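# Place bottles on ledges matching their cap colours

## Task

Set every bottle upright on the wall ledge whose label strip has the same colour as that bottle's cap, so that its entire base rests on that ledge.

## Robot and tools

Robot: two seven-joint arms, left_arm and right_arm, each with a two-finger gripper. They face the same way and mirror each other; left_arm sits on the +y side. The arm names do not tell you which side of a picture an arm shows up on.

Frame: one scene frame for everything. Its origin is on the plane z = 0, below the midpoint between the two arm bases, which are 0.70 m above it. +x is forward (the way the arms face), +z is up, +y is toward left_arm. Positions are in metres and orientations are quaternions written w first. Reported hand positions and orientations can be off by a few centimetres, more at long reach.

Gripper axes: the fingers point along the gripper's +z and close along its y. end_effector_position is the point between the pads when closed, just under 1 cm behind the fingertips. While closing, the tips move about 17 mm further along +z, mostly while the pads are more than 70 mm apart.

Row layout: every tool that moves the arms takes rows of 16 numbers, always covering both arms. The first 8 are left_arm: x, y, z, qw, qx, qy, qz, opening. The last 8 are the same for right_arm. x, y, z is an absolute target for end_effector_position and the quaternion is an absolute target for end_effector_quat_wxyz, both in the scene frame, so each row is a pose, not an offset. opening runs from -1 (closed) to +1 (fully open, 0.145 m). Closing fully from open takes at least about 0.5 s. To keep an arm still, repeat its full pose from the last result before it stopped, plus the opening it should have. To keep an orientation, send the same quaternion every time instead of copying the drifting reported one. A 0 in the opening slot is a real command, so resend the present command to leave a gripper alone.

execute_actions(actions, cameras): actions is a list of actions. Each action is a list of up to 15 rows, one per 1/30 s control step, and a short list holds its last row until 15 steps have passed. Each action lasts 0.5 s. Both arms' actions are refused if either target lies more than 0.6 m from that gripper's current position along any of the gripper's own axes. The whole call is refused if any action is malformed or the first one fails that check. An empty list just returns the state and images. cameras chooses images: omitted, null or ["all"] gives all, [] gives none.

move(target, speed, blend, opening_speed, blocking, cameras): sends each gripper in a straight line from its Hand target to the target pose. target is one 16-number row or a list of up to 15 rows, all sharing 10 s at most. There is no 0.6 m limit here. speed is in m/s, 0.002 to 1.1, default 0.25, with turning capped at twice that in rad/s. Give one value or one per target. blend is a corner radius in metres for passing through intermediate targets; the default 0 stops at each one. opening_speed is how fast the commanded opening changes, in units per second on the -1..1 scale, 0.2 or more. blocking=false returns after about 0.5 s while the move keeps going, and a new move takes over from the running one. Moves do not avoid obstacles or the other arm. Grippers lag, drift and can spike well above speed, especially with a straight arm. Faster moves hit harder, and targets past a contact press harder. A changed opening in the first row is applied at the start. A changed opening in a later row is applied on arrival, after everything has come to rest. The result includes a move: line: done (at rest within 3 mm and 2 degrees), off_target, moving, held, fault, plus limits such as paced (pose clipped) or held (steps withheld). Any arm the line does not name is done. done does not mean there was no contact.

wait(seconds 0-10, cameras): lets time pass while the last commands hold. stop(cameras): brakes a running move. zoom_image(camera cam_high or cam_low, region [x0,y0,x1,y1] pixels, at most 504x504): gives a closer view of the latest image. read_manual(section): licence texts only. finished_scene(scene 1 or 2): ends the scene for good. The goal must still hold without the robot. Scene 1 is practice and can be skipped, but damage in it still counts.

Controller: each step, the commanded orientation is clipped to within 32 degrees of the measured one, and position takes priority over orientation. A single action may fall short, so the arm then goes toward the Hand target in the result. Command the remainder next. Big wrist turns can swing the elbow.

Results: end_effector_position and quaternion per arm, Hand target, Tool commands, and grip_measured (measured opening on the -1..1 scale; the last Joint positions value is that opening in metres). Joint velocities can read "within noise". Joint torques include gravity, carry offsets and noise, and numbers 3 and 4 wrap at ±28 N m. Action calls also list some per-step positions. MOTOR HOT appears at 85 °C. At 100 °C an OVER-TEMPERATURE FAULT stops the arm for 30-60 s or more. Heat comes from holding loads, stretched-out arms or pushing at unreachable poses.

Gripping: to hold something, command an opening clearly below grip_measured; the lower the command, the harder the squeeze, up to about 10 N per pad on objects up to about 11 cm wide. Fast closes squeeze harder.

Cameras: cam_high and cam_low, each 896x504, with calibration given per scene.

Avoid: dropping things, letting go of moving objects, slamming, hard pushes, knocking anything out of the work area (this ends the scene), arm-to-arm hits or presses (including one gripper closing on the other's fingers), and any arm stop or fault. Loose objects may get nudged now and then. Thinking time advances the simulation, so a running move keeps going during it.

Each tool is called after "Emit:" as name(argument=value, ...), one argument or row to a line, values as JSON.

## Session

Emit:
execute_actions(
  actions=[],
)

Emit:
zoom_image(
  camera="cam_high",
  region=[420, 190, 690, 430],
)

Emit:
zoom_image(
  camera="cam_low",
  region=[320, 120, 640, 400],
)

Scene clock: 0.00 s.
left_arm: end_effector_position=(+0.2239, +0.1828, +0.6144) grip_measured=+1.00 end_effector_quat_wxyz=(-0.319, +0.395, -0.515, +0.691) | right_arm: end_effector_position=(+0.4009, -0.1655, +0.3728) grip_measured=+1.00 end_effector_quat_wxyz=(+0.260, +0.265, +0.837, +0.401)
Joint positions: left_arm=[-1.106 0.942 0.535 2.339 -0.48 -0.199 -0.367 0.145] | right_arm=[0.583 0.619 -0.841 0.925 -1.182 -0.496 -0.047 0.145]
Joint velocities: within noise
Joint torques (N m): no reading
Motor temperatures (°C): left_arm=[21 21 22 20 21 23 21] | right_arm=[20 22 22 19 20 19 21]
Hand target: left_arm +0.2239, +0.1828, +0.6144; -0.319, +0.395, -0.515, +0.691 | right_arm +0.4009, -0.1655, +0.3728; +0.260, +0.265, +0.837, +0.401
Tool commands: left_gripper/opening=+1.0 right_gripper/opening=+1.0

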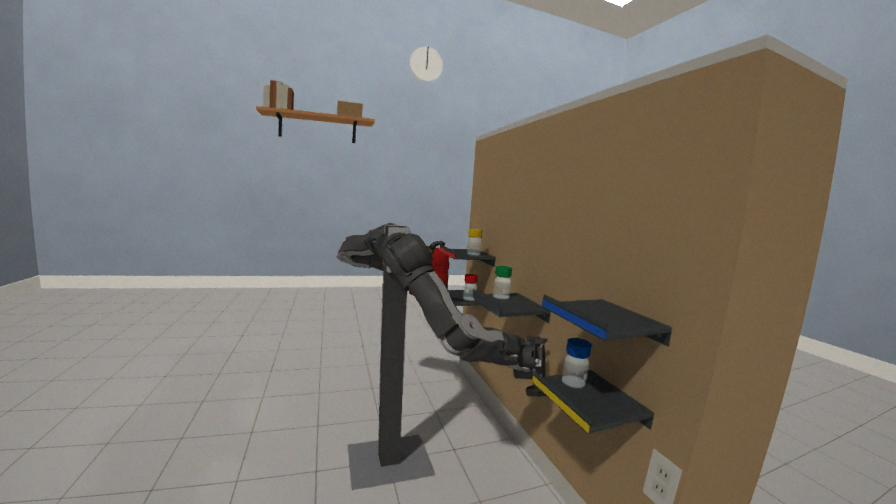

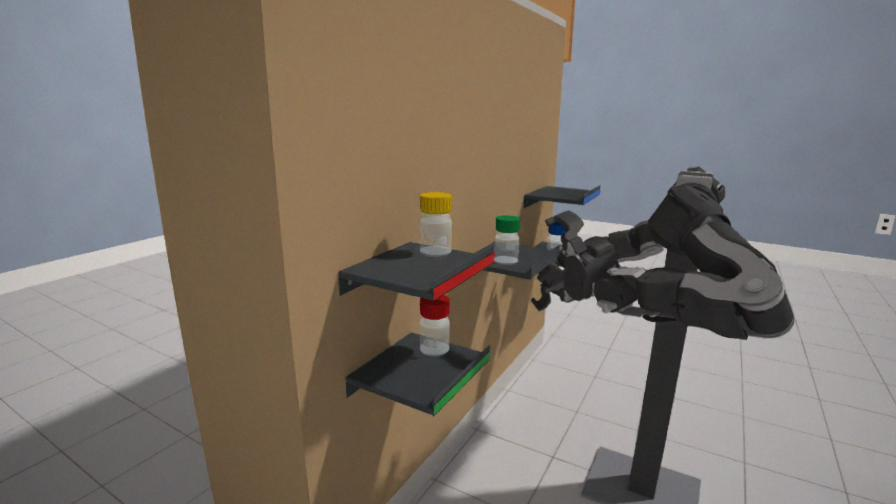

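Scaled by 1.867 from the camera's 896x504 image, which has a finer 1280x720 frame.

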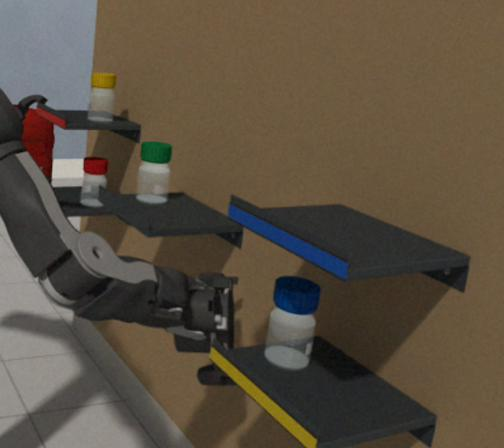

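Scaled by 1.575 from the camera's 896x504 image, which has a finer 1280x720 frame.

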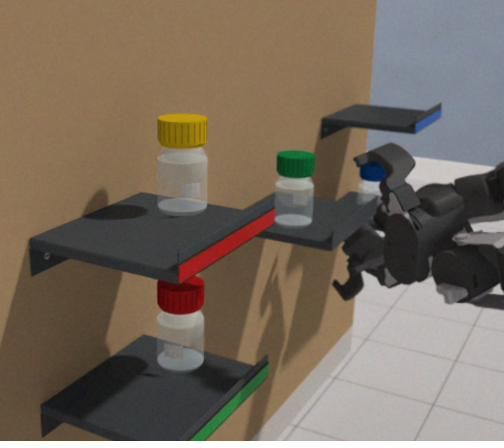

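Emit:
move(
  target=[
    [0.25,0.24,0.68,-0.153,0.6903,0.153,0.6903,0.3,0.25,-0.24,0.45,0,0.7071,0,0.7071,0.3],
    [0.311,0.314,0.685,-0.153,0.6903,0.153,0.6903,0.3,0.30,-0.335,0.485,0,0.7071,0,0.7071,0.3],
  ],
  speed=[0.25,0.15],
  blend=[0.02,0],
)

Emit:
zoom_image(
  camera="cam_low",
  region=[360, 140, 600, 320],
)

Emit:
zoom_image(
  camera="cam_high",
  region=[460, 230, 680, 430],
)

Scene clock: 27.90 s.
left_arm: end_effector_position=(+0.3108, +0.3141, +0.6857) grip_measured=+0.30 end_effector_quat_wxyz=(-0.152, +0.689, +0.153, +0.692) | right_arm: end_effector_position=(+0.3004, -0.3361, +0.4868) grip_measured=+0.30 end_effector_quat_wxyz=(+0.003, +0.705, -0.001, +0.709)
Joint positions: left_arm=[0.118 0.72 0.296 2.255 0.991 0.781 -0.79 0.098] | right_arm=[-0.443 0.821 0.127 1.558 0.859 -0.363 0.096 0.098]
Joint velocities: within noise
Joint torques (N m): left_arm=[4.71 4.84 0.79 2.51 -0.09 -0.43 -0.07] | right_arm=[1.36 5.89 2.76 2.76 0.26 -0.36 0.16]
Motor temperatures (°C): left_arm=[21 21 22 21 21 23 21] | right_arm=[22 23 22 19 20 19 21]
Hand target: left_arm +0.3110, +0.3141, +0.6850; -0.153, +0.690, +0.153, +0.690 | right_arm +0.3000, -0.3350, +0.4850; +0.000, +0.707, +0.000, +0.707
Off the commanded pose: left_arm 0.001 m, 0 deg | right_arm 0.002 m, 0 deg.
joint sent to its limit (left arm) — joint 6 (wrist pitch), upper limit. The joint targets still meet the commanded pose.
move: done

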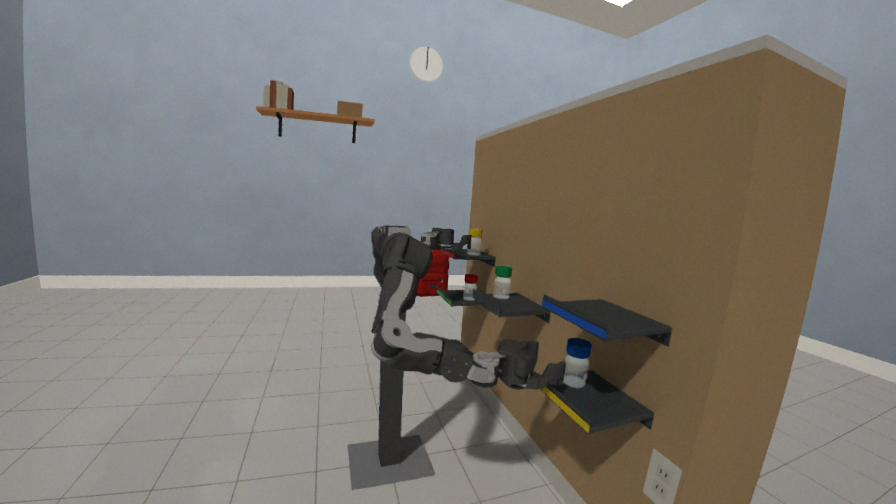

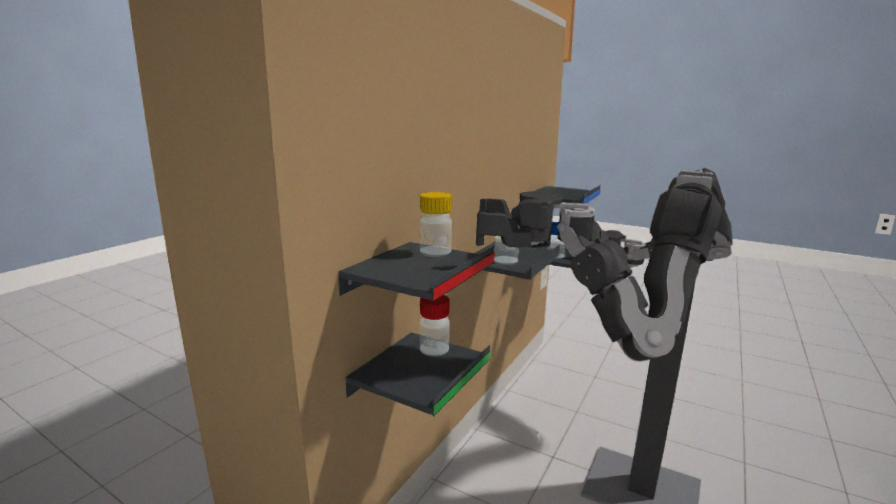

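Scaled by 2.100 from the camera's 896x504 image, which has a finer 1280x720 frame.

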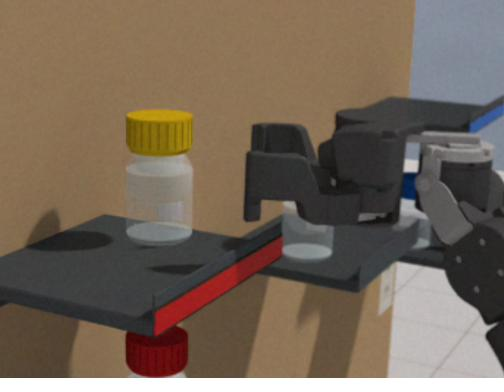

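Scaled by 2.291 from the camera's 896x504 image, which has a finer 1280x720 frame.

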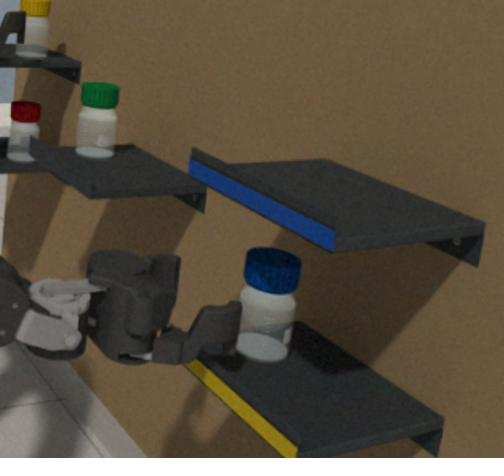

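Emit:
move(
  target=[
    [0.402,0.356,0.677,-0.153,0.6903,0.153,0.6903,0.3,0.41,-0.346,0.48,0,0.7071,0,0.7071,0.3],
    [0.402,0.356,0.677,-0.153,0.6903,0.153,0.6903,-1,0.41,-0.346,0.48,0,0.7071,0,0.7071,-1],
  ],
  speed=0.12,
  opening_speed=2,
)

Emit:
zoom_image(
  camera="cam_low",
  region=[360, 140, 600, 320],
)

Emit:
zoom_image(
  camera="cam_high",
  region=[460, 230, 680, 430],
)

Scene clock: 40.47 s.
left_arm: end_effector_position=(+0.4015, +0.3562, +0.6783) grip_measured=-0.53 end_effector_quat_wxyz=(-0.153, +0.689, +0.155, +0.691) | right_arm: end_effector_position=(+0.4105, -0.3479, +0.4826) grip_measured=-0.40 end_effector_quat_wxyz=(+0.002, +0.705, -0.003, +0.709)
Joint positions: left_arm=[0.496 0.802 -0.028 1.704 0.871 0.561 -0.575 0.036] | right_arm=[0.275 0.739 -0.228 1.022 0.805 -0.279 0.212 0.045]
Joint velocities: within noise
Joint torques (N m): left_arm=[7.16 4.92 1.57 2.89 -0.16 -0.6 0.15] | right_arm=[4.36 5.55 2.11 2.74 0.2 -0.45 0.18]
Motor temperatures (°C): left_arm=[22 22 22 21 21 23 21] | right_arm=[21 23 22 19 20 19 21]
Hand target: left_arm +0.4020, +0.3560, +0.6769; -0.153, +0.690, +0.153, +0.690 | right_arm +0.4100, -0.3461, +0.4800; +0.000, +0.707, +0.000, +0.707
Off the commanded pose: left_arm 0.001 m, 0 deg | right_arm 0.003 m, 1 deg.
move: done

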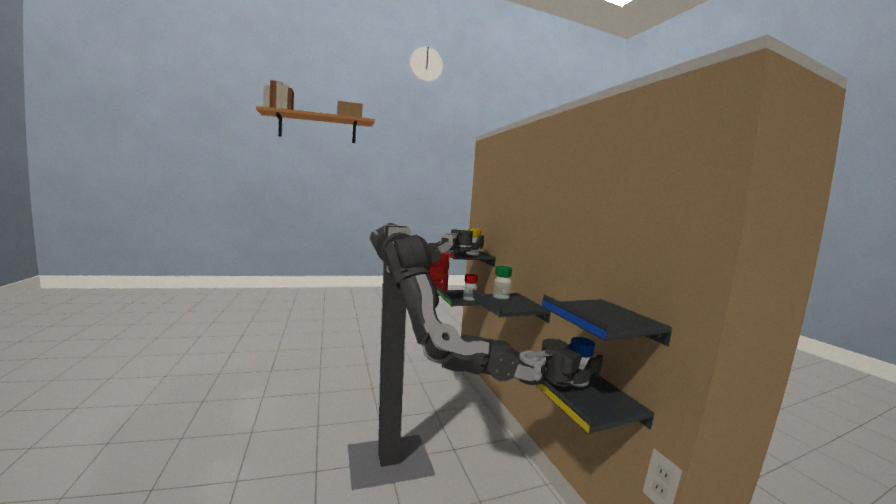

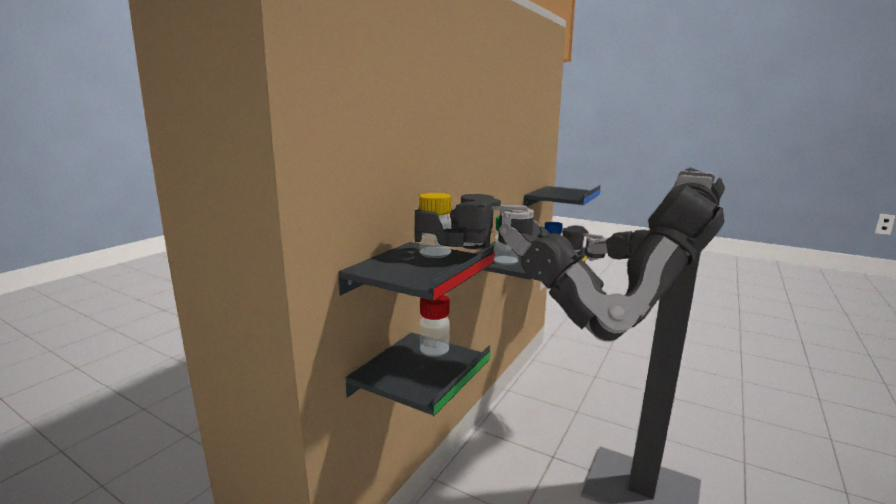

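Scaled by 2.100 from the camera's 896x504 image, which has a finer 1280x720 frame.

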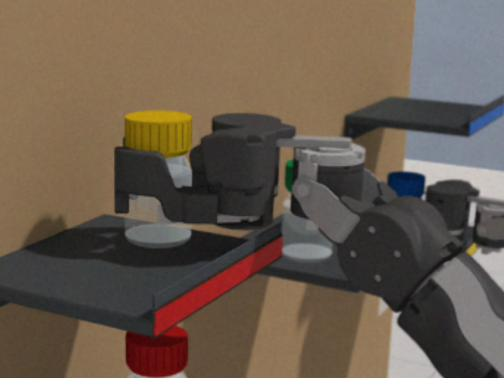

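Scaled by 2.291 from the camera's 896x504 image, which has a finer 1280x720 frame.

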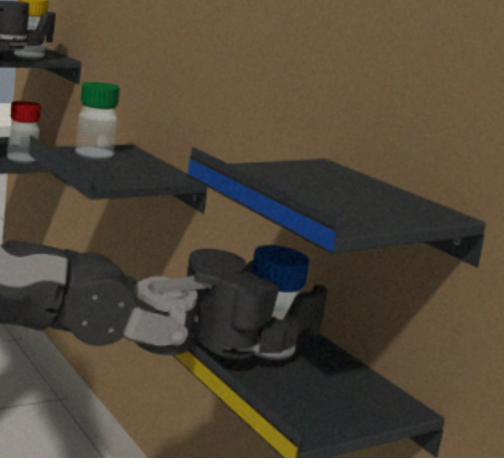

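Emit:
move(
  target=[
    [0.402,0.356,0.715,-0.153,0.6903,0.153,0.6903,-1,0.41,-0.346,0.515,0,0.7071,0,0.7071,-1],
    [0.34,0.22,0.69,0,0.7071,0,0.7071,-1,0.34,-0.2,0.53,0,0.7071,0,0.7071,-1],
    [0.3,0.1,0.63,0.0923,0.701,-0.0923,0.701,-1,0.32,-0.21,0.68,0,0.7071,0,0.7071,-1],
    [0.3,-0.02,0.62,0.1228,0.6964,-0.1228,0.6964,-1,0.35,-0.28,0.72,0.0616,0.7044,-0.0616,0.7044,-1],
    [0.402,-0.061,0.605,0.1228,0.6964,-0.1228,0.6964,-1,0.405,-0.372,0.715,0.0923,0.701,-0.0923,0.701,-1],
  ],
  speed=[0.12,0.2,0.2,0.2,0.15],
  blend=[0.01,0.03,0.03,0.03,0],
)

Emit:
zoom_image(
  camera="cam_low",
  region=[440, 140, 640, 300],
)

Emit:
zoom_image(
  camera="cam_high",
  region=[440, 200, 680, 360],
)

Scene clock: 61.77 s.
left_arm: end_effector_position=(+0.4020, -0.0603, +0.6035) grip_measured=-0.53 end_effector_quat_wxyz=(+0.120, +0.699, -0.123, +0.694) | right_arm: end_effector_position=(+0.4045, -0.3738, +0.7123) grip_measured=-0.40 end_effector_quat_wxyz=(+0.094, +0.705, -0.095, +0.696)
Joint positions: left_arm=[0.65 0.019 -0.853 1.57 0.531 0.404 -0.61 0.036] | right_arm=[0.584 0.994 -0.024 1.596 1.021 0.59 -0.311 0.045]
Joint velocities: within noise
Joint torques (N m): left_arm=[8.58 -2.52 1.32 4.33 -0.2 -0.83 0.19] | right_arm=[5.71 5.29 2.93 2.62 -0.16 -0.72 0.16]
Motor temperatures (°C): left_arm=[23 22 22 21 21 24 21] | right_arm=[22 23 22 20 20 20 21]
Hand target: left_arm +0.4020, -0.0610, +0.6050; +0.123, +0.696, -0.123, +0.696 | right_arm +0.4049, -0.3720, +0.7151; +0.092, +0.701, -0.092, +0.701
Off the commanded pose: left_arm 0.002 m, 1 deg | right_arm 0.003 m, 1 deg.
move: done

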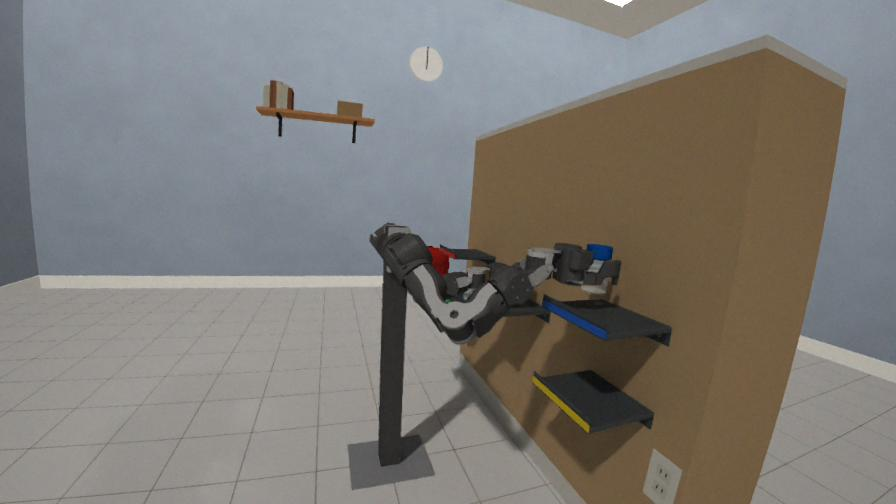

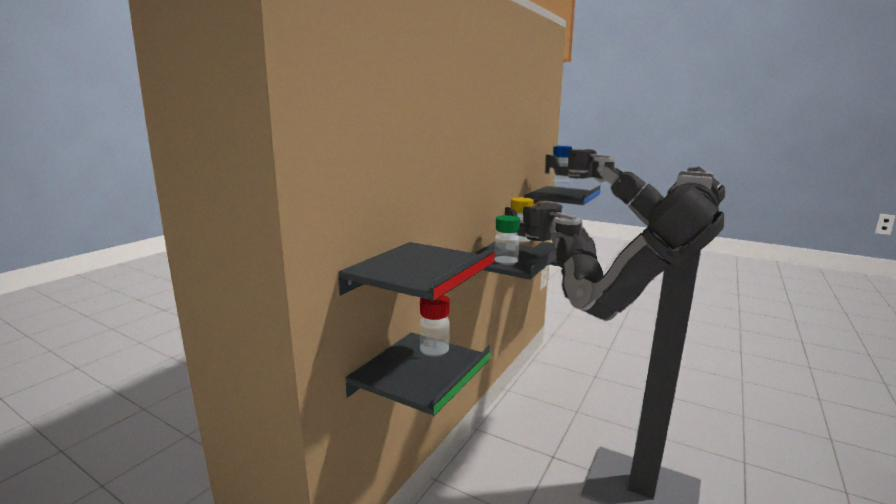

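Scaled by 2.520 from the camera's 896x504 image, which has a finer 1280x720 frame.

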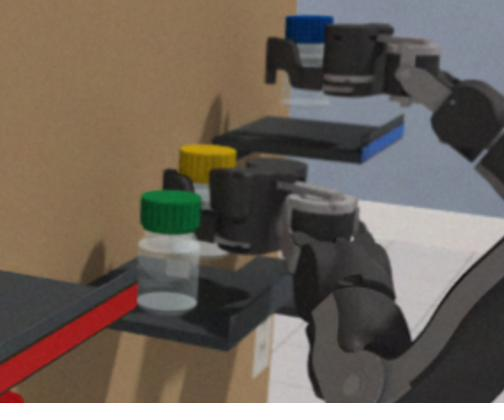

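Scaled by 2.100 from the camera's 896x504 image, which has a finer 1280x720 frame.

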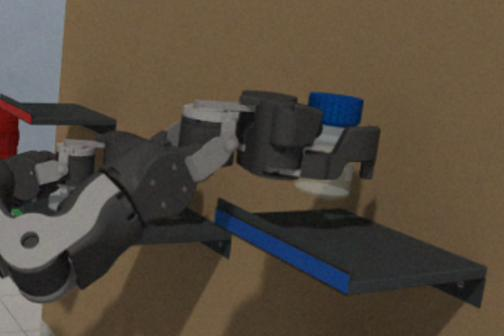

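Emit:
move(
  target=[
    [0.402,-0.061,0.584,0.1228,0.6964,-0.1228,0.6964,-1,0.405,-0.372,0.684,0.0923,0.701,-0.0923,0.701,-1],
    [0.402,-0.061,0.574,0.1228,0.6964,-0.1228,0.6964,-1,0.405,-0.372,0.673,0.0923,0.701,-0.0923,0.701,-1],
  ],
  speed=[0.1,0.03],
)

Emit:
zoom_image(
  camera="cam_high",
  region=[440, 200, 680, 360],
)

Emit:
zoom_image(
  camera="cam_low",
  region=[440, 140, 640, 300],
)

Scene clock: 72.03 s.
left_arm: end_effector_position=(+0.4021, -0.0610, +0.5780) grip_measured=-0.53 end_effector_quat_wxyz=(+0.124, +0.694, -0.120, +0.699) | right_arm: end_effector_position=(+0.4049, -0.3715, +0.6749) grip_measured=-0.40 end_effector_quat_wxyz=(+0.093, +0.699, -0.092, +0.702)
Joint positions: left_arm=[0.614 0.041 -0.898 1.505 0.512 0.274 -0.596 0.036] | right_arm=[0.425 0.977 -0.015 1.599 0.988 0.424 -0.297 0.045]
Joint velocities: within noise
Joint torques (N m): left_arm=[7.16 -1.78 0.72 3.56 -0.18 -0.7 0.2] | right_arm=[4.07 6.13 3.75 1.77 0.01 -0.47 0.14]
Motor temperatures (°C): left_arm=[24 22 22 22 21 24 21] | right_arm=[22 23 23 20 20 20 21]
Hand target: left_arm +0.4020, -0.0610, +0.5741; +0.123, +0.696, -0.123, +0.696 | right_arm +0.4050, -0.3720, +0.6728; +0.092, +0.701, -0.092, +0.701
Off the commanded pose: left_arm 0.004 m, 0 deg | right_arm 0.002 m, 0 deg.
move: off_target (left_arm)

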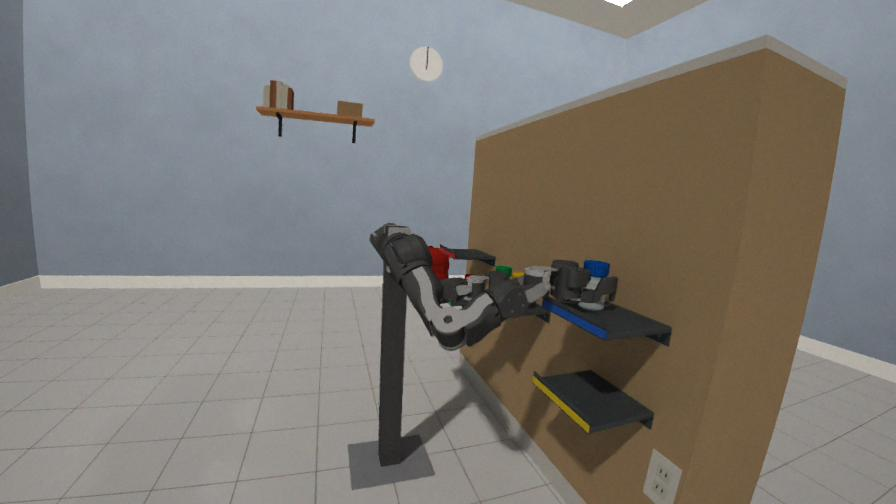

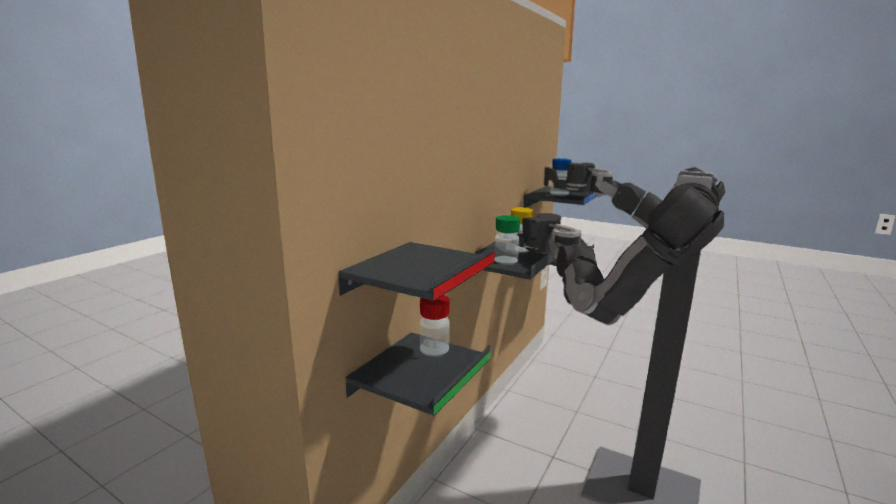

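Scaled by 2.100 from the camera's 896x504 image, which has a finer 1280x720 frame.

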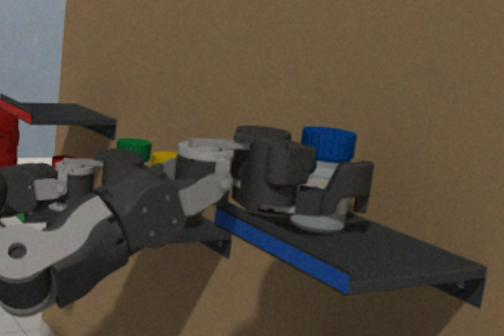

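Scaled by 2.520 from the camera's 896x504 image, which has a finer 1280x720 frame.

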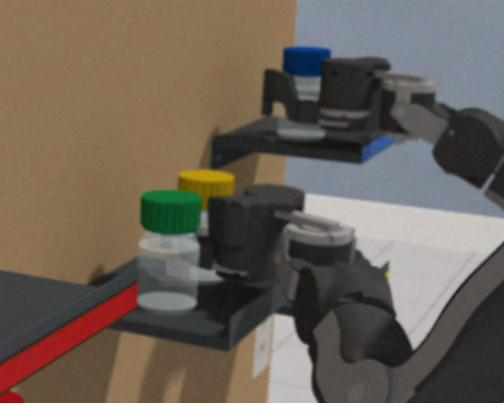

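Emit:
move(
  target=[
    [0.402,-0.061,0.575,0.1228,0.6964,-0.1228,0.6964,0.15,0.405,-0.372,0.668,0.0923,0.701,-0.0923,0.701,-1],
    [0.402,-0.061,0.575,0.1228,0.6964,-0.1228,0.6964,0.15,0.405,-0.372,0.668,0.0923,0.701,-0.0923,0.701,0.25],
    [0.31,-0.028,0.582,0.1228,0.6964,-0.1228,0.6964,0.15,0.31,-0.342,0.682,0.0923,0.701,-0.0923,0.701,0.25],
    [0.285,0.15,0.56,0,0.7071,0,0.7071,0.15,0.26,-0.22,0.63,0,0.7071,0,0.7071,0.25],
    [0.285,0.345,0.482,0,0.7071,0,0.7071,0.15,0.31,-0.083,0.582,-0.1228,0.6964,0.1228,0.6964,0.25],
  ],
  speed=[0.05,0.1,0.12,0.2,0.2],
  blend=[0,0,0.01,0.04,0],
  opening_speed=2,
)

Emit:
zoom_image(
  camera="cam_high",
  region=[440, 200, 680, 360],
)

Emit:
zoom_image(
  camera="cam_low",
  region=[380, 140, 640, 370],
)

Scene clock: 95.80 s.
left_arm: end_effector_position=(+0.2854, +0.3466, +0.4830) grip_measured=+0.15 end_effector_quat_wxyz=(-0.003, +0.707, +0.000, +0.707) | right_arm: end_effector_position=(+0.3101, -0.0839, +0.5823) grip_measured=+0.25 end_effector_quat_wxyz=(-0.121, +0.697, +0.121, +0.696)
Joint positions: left_arm=[-0.548 1.081 -0.066 1.545 1.07 -0.619 -0.018 0.087] | right_arm=[0.013 0.574 -0.452 2.219 0.552 0.334 -0.372 0.094]
Joint velocities: within noise
Joint torques (N m): left_arm=[2.6 5.21 1.84 2.58 0.17 -0.7 0.22] | right_arm=[2.97 1.86 1.18 3.37 -0.15 -0.53 0.17]
Motor temperatures (°C): left_arm=[24 22 22 22 21 24 21] | right_arm=[22 24 23 19 20 20 21]
Hand target: left_arm +0.2849, +0.3450, +0.4819; +0.000, +0.707, +0.000, +0.707 | right_arm +0.3100, -0.0829, +0.5821; -0.123, +0.696, +0.123, +0.696
Off the commanded pose: left_arm 0.002 m, 0 deg | right_arm 0.001 m, 0 deg.
move: done; target 2's new opening was sent with right_arm's hand 0.007 m and 1 deg from that target

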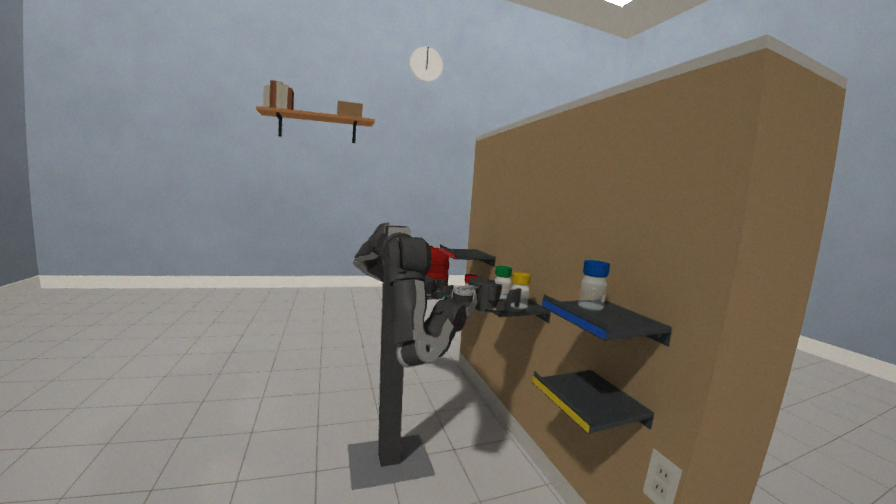

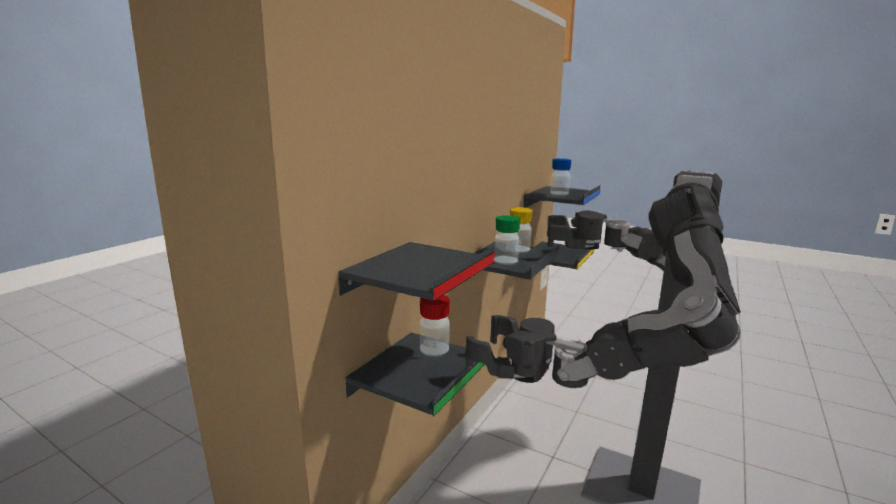

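Scaled by 2.100 from the camera's 896x504 image, which has a finer 1280x720 frame.

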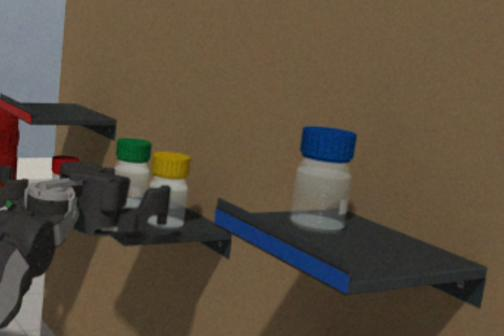

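Scaled by 1.938 from the camera's 896x504 image, which has a finer 1280x720 frame.

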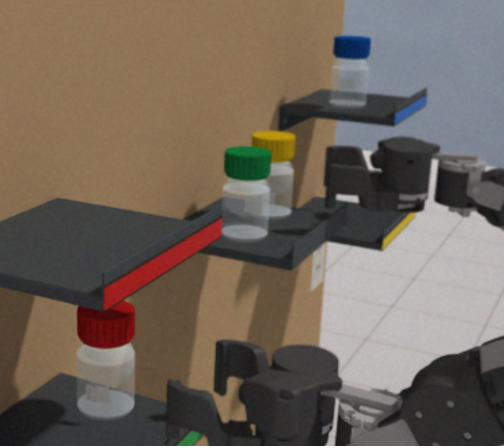

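Emit:
move(
  target=[
    [0.285,0.347,0.482,0,0.7071,0,0.7071,0.3,0.31,-0.083,0.582,-0.1228,0.6964,0.1228,0.6964,0.25],
    [0.407,0.349,0.48,0,0.7071,0,0.7071,0.3,0.407,-0.049,0.577,-0.1228,0.6964,0.1228,0.6964,0.25],
    [0.407,0.349,0.48,0,0.7071,0,0.7071,-1,0.407,-0.049,0.577,-0.1228,0.6964,0.1228,0.6964,-1],
    [0.407,0.349,0.512,0,0.7071,0,0.7071,-1,0.407,-0.049,0.612,-0.1228,0.6964,0.1228,0.6964,-1],
  ],
  speed=0.13,
  opening_speed=2,
)

Emit:
zoom_image(
  camera="cam_low",
  region=[380, 140, 640, 370],
)

Scene clock: 117.40 s.
left_arm: end_effector_position=(+0.4072, +0.3479, +0.5105) grip_measured=-0.49 end_effector_quat_wxyz=(+0.002, +0.709, -0.003, +0.705) | right_arm: end_effector_position=(+0.4066, -0.0475, +0.6102) grip_measured=-0.38 end_effector_quat_wxyz=(-0.124, +0.698, +0.127, +0.694)
Joint positions: left_arm=[0.291 0.939 -0.436 1.173 1.026 -0.279 0.091 0.039] | right_arm=[0.514 0.332 -0.556 1.794 0.592 0.466 -0.317 0.047]
Joint velocities: within noise
Joint torques (N m): left_arm=[6.05 6.63 3.28 3.55 0.26 -0.76 -0.05] | right_arm=[5.76 -0.2 3.07 3.78 -0.07 -0.51 -0.17]
Motor temperatures (°C): left_arm=[23 23 23 22 21 24 21] | right_arm=[22 23 22 20 20 20 21]
Hand target: left_arm +0.4070, +0.3490, +0.5120; +0.000, +0.707, +0.000, +0.707 | right_arm +0.4070, -0.0490, +0.6121; -0.123, +0.696, +0.123, +0.696
Off the commanded pose: left_arm 0.002 m, 0 deg | right_arm 0.002 m, 1 deg.
move: done; target 3's new opening was sent with left_arm's hand 0.005 m and 1 deg from that target

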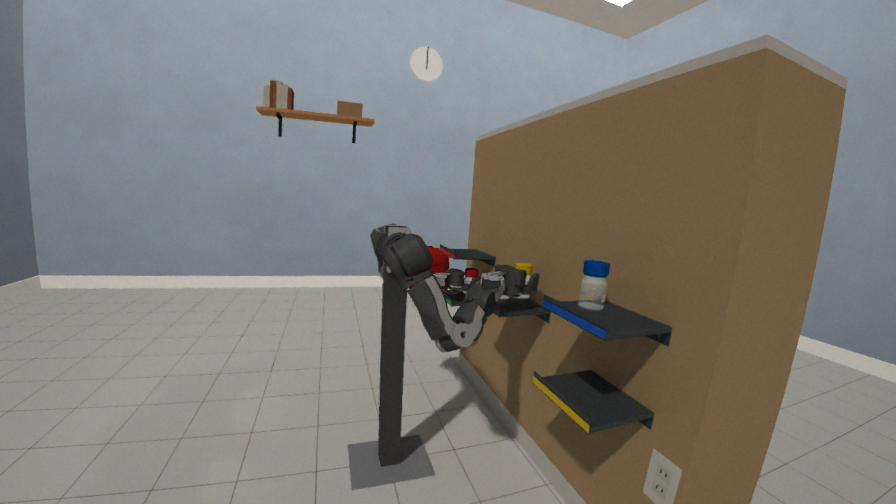

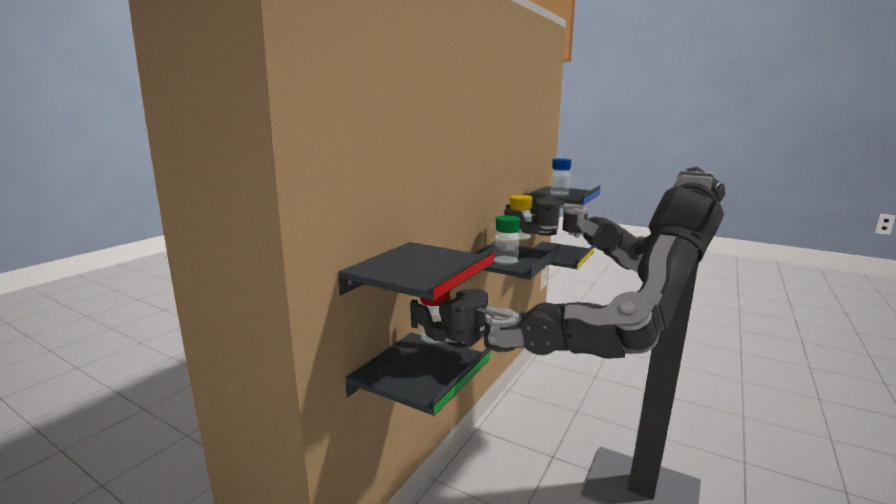

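Scaled by 1.938 from the camera's 896x504 image, which has a finer 1280x720 frame.

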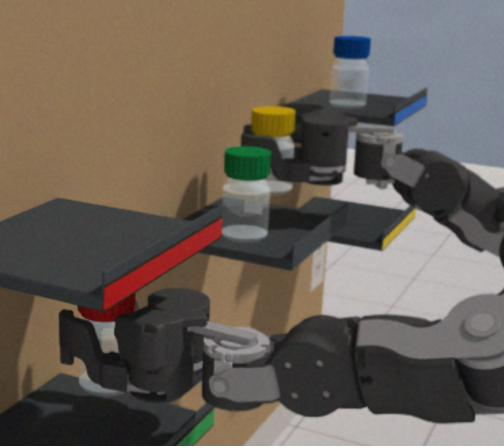

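Emit:
move(
  target=[
    [0.34,0.2,0.53,0,0.7071,0,0.7071,-1,0.31,-0.1,0.615,-0.1228,0.6964,0.1228,0.6964,-1],
    [0.32,0.21,0.68,0,0.7071,0,0.7071,-1,0.33,-0.2,0.53,-0.0616,0.7044,0.0616,0.7044,-1],
    [0.35,0.28,0.72,-0.0616,0.7044,0.0616,0.7044,-1,0.407,-0.3,0.513,0,0.7071,0,0.7071,-1],
    [0.405,0.372,0.715,-0.0923,0.701,0.0923,0.701,-1,0.407,-0.365,0.513,0,0.7071,0,0.7071,-1],
    [0.405,0.372,0.688,-0.0923,0.701,0.0923,0.701,-1,0.407,-0.365,0.494,0,0.7071,0,0.7071,-1],
  ],
  speed=[0.2,0.2,0.2,0.15,0.08],
  blend=[0.03,0.03,0.03,0.01,0],
)

Emit:
zoom_image(
  camera="cam_low",
  region=[340, 140, 600, 370],
)

Emit:
zoom_image(
  camera="cam_high",
  region=[440, 200, 680, 440],
)

Scene clock: 136.60 s.
left_arm: end_effector_position=(+0.4047, +0.3726, +0.6850) grip_measured=-0.55 end_effector_quat_wxyz=(-0.094, +0.706, +0.093, +0.696) | right_arm: end_effector_position=(+0.4061, -0.3663, +0.4910) grip_measured=-0.38 end_effector_quat_wxyz=(+0.001, +0.712, -0.002, +0.702)
Joint positions: left_arm=[0.523 1.171 -0.246 1.6 1.222 0.318 -0.394 0.034] | right_arm=[0.258 0.731 -0.081 1.016 0.743 -0.196 0.307 0.047]
Joint velocities: within noise
Joint torques (N m): left_arm=[7.24 5.71 3.58 2.22 -0.16 -0.91 0.2] | right_arm=[5.47 5.89 2.89 3.47 0.3 -0.73 0.16]
Motor temperatures (°C): left_arm=[23 24 24 22 21 25 21] | right_arm=[23 23 23 20 20 20 21]
Hand target: left_arm +0.4049, +0.3720, +0.6880; -0.092, +0.701, +0.092, +0.701 | right_arm +0.4070, -0.3650, +0.4940; +0.000, +0.707, +0.000, +0.707
Off the commanded pose: left_arm 0.003 m, 1 deg | right_arm 0.003 m, 1 deg.
move: done

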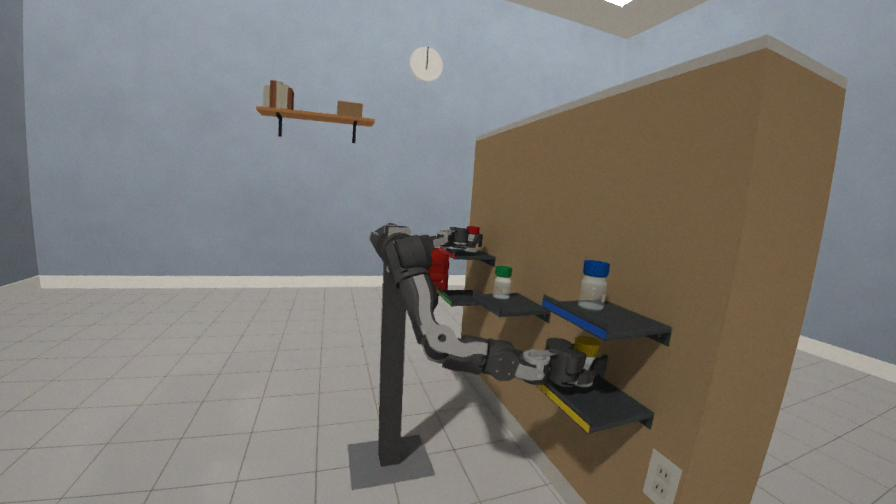

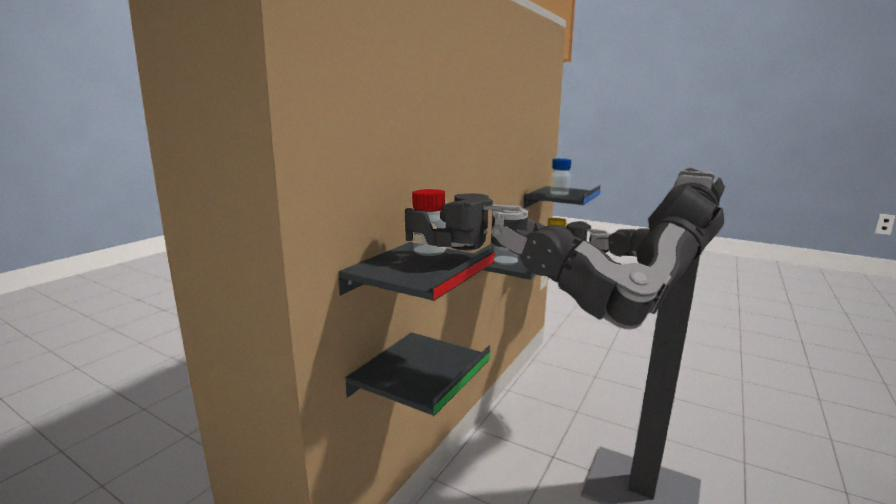

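Scaled by 1.938 from the camera's 896x504 image, which has a finer 1280x720 frame.

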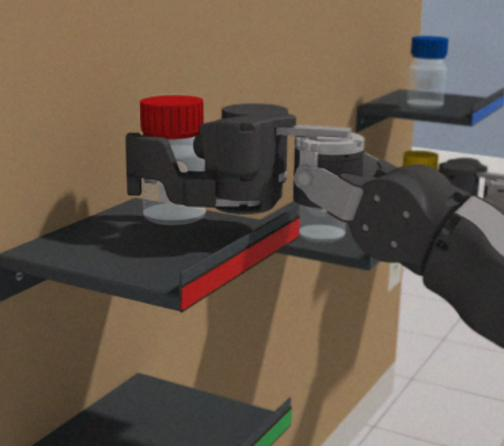

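Scaled by 2.100 from the camera's 896x504 image, which has a finer 1280x720 frame.

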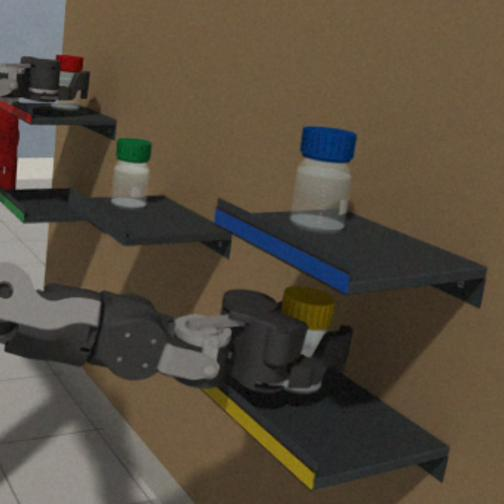

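Lower to contact.

Emit:
move(
  target=[0.405,0.372,0.674,-0.0923,0.701,0.0923,0.701,-1,0.407,-0.365,0.477,0,0.7071,0,0.7071,-1],
  speed=0.03,
  cameras=[],
)

Scene clock: 142.47 s.
left_arm: end_effector_position=(+0.4042, +0.3731, +0.6768) grip_measured=-0.55 end_effector_quat_wxyz=(-0.095, +0.700, +0.093, +0.702) | right_arm: end_effector_position=(+0.4074, -0.3678, +0.4813) grip_measured=-0.38 end_effector_quat_wxyz=(+0.003, +0.705, -0.001, +0.710)
Joint positions: left_arm=[0.48 1.17 -0.246 1.599 1.21 0.26 -0.391 0.034] | right_arm=[0.288 0.696 -0.081 0.93 0.717 -0.263 0.345 0.047]
Joint velocities: within noise
Joint torques (N m): left_arm=[5.82 5.21 2.65 1.59 -0.13 -0.82 0.22] | right_arm=[4.23 4.73 1.35 2.32 0.3 -0.48 0.16]
Motor temperatures (°C): left_arm=[24 24 24 22 21 25 21] | right_arm=[23 23 23 20 20 20 21]
Hand target: left_arm +0.4050, +0.3721, +0.6741; -0.092, +0.701, +0.093, +0.701 | right_arm +0.4069, -0.3650, +0.4770; +0.000, +0.707, +0.000, +0.707
Off the commanded pose: left_arm 0.003 m, 0 deg | right_arm 0.005 m, 1 deg.
move: off_target (right_arm)
No camera images: "cameras" was empty.

Emit:
move(
  target=[
    [0.405,0.372,0.669,-0.0923,0.701,0.0923,0.701,-1,0.407,-0.365,0.477,0,0.7071,0,0.7071,-1],
    [0.405,0.372,0.669,-0.0923,0.701,0.0923,0.701,0.3,0.407,-0.365,0.477,0,0.7071,0,0.7071,0.3],
    [0.3,0.344,0.684,-0.0923,0.701,0.0923,0.701,0.3,0.29,-0.34,0.485,0,0.7071,0,0.7071,0.3],
    [0.27,0.2,0.64,0,0.7071,0,0.7071,0.3,0.27,-0.3,0.485,0,0.7071,0,0.7071,0.3],
    [0.31,0.066,0.582,0.0923,0.701,-0.0923,0.701,0.3,0.27,-0.3,0.485,0,0.7071,0,0.7071,0.3],
  ],
  speed=[0.03,0.05,0.12,0.2,0.2],
  blend=[0,0,0.01,0.03,0],
  opening_speed=2,
)

Emit:
zoom_image(
  camera="cam_low",
  region=[340, 140, 640, 370],
)

Emit:
zoom_image(
  camera="cam_high",
  region=[400, 200, 680, 440],
)

Scene clock: 159.70 s.
left_arm: end_effector_position=(+0.3096, +0.0662, +0.5831) grip_measured=+0.30 end_effector_quat_wxyz=(+0.093, +0.701, -0.090, +0.702) | right_arm: end_effector_position=(+0.2702, -0.3012, +0.4863) grip_measured=+0.30 end_effector_quat_wxyz=(+0.001, +0.705, +0.001, +0.709)
Joint positions: left_arm=[0.175 0.585 -0.723 2.215 0.584 0.311 -0.689 0.098] | right_arm=[-0.584 0.614 0.254 1.753 0.679 -0.292 0.102 0.098]
Joint velocities: within noise
Joint torques (N m): left_arm=[4.6 1.33 0.99 3.69 -0.22 -0.59 0.19] | right_arm=[0.67 3.68 1.96 3.85 0.11 -0.29 -0.13]
Motor temperatures (°C): left_arm=[23 24 24 21 21 25 21] | right_arm=[22 23 22 20 20 20 21]
Hand target: left_arm +0.3100, +0.0659, +0.5820; +0.092, +0.701, -0.092, +0.701 | right_arm +0.2700, -0.3000, +0.4849; +0.000, +0.707, +0.000, +0.707
Off the commanded pose: left_arm 0.001 m, 0 deg | right_arm 0.002 m, 0 deg.
move: done; target 2's new opening was sent with left_arm's hand 0.009 m and 1 deg from that target

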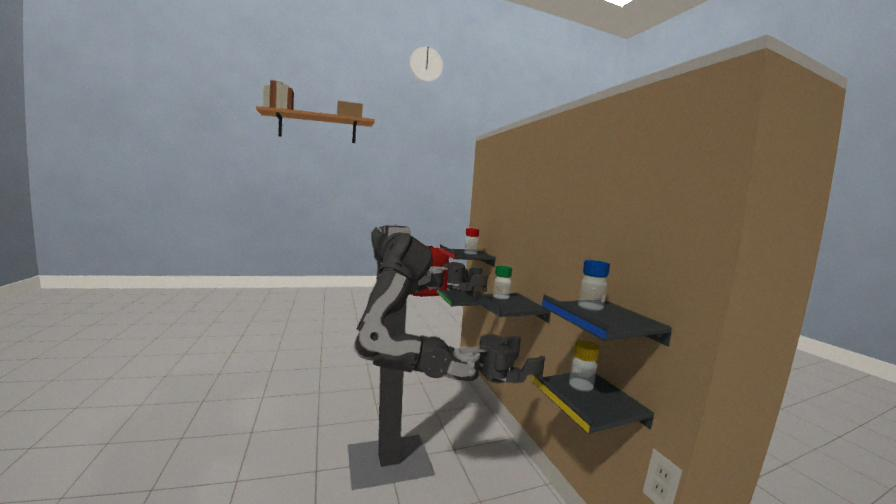

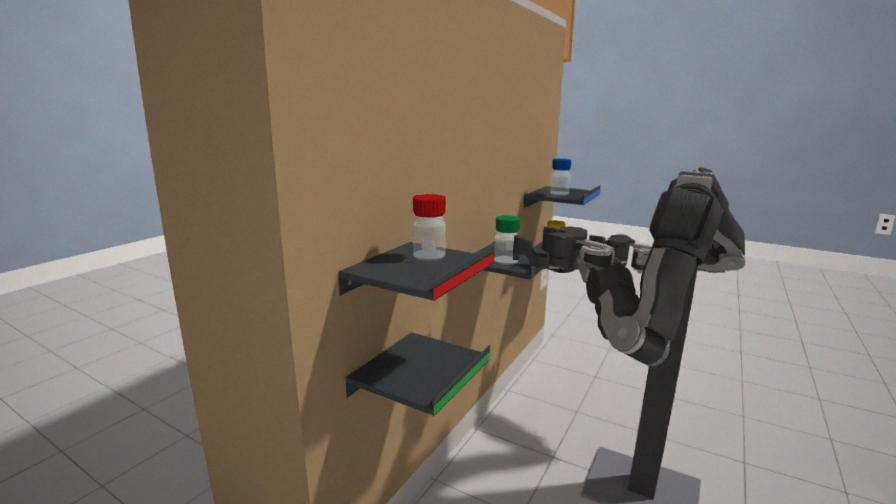

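Scaled by 1.680 from the camera's 896x504 image, which has a finer 1280x720 frame.

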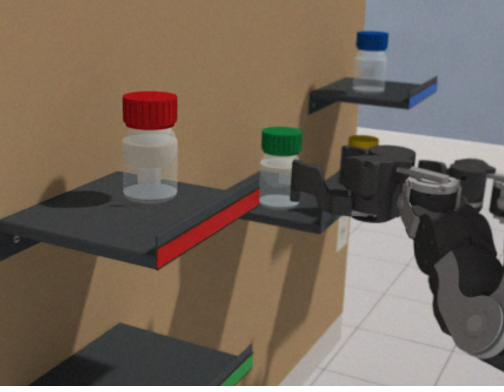

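Scaled by 1.800 from the camera's 896x504 image, which has a finer 1280x720 frame.

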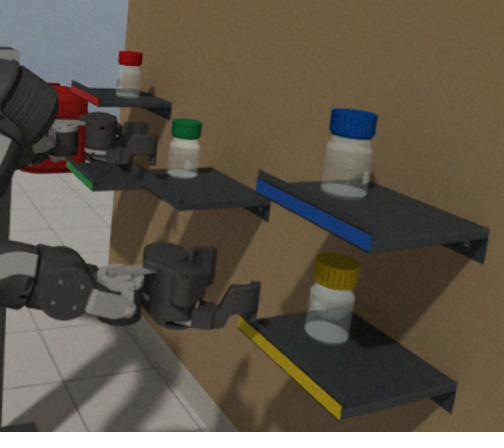

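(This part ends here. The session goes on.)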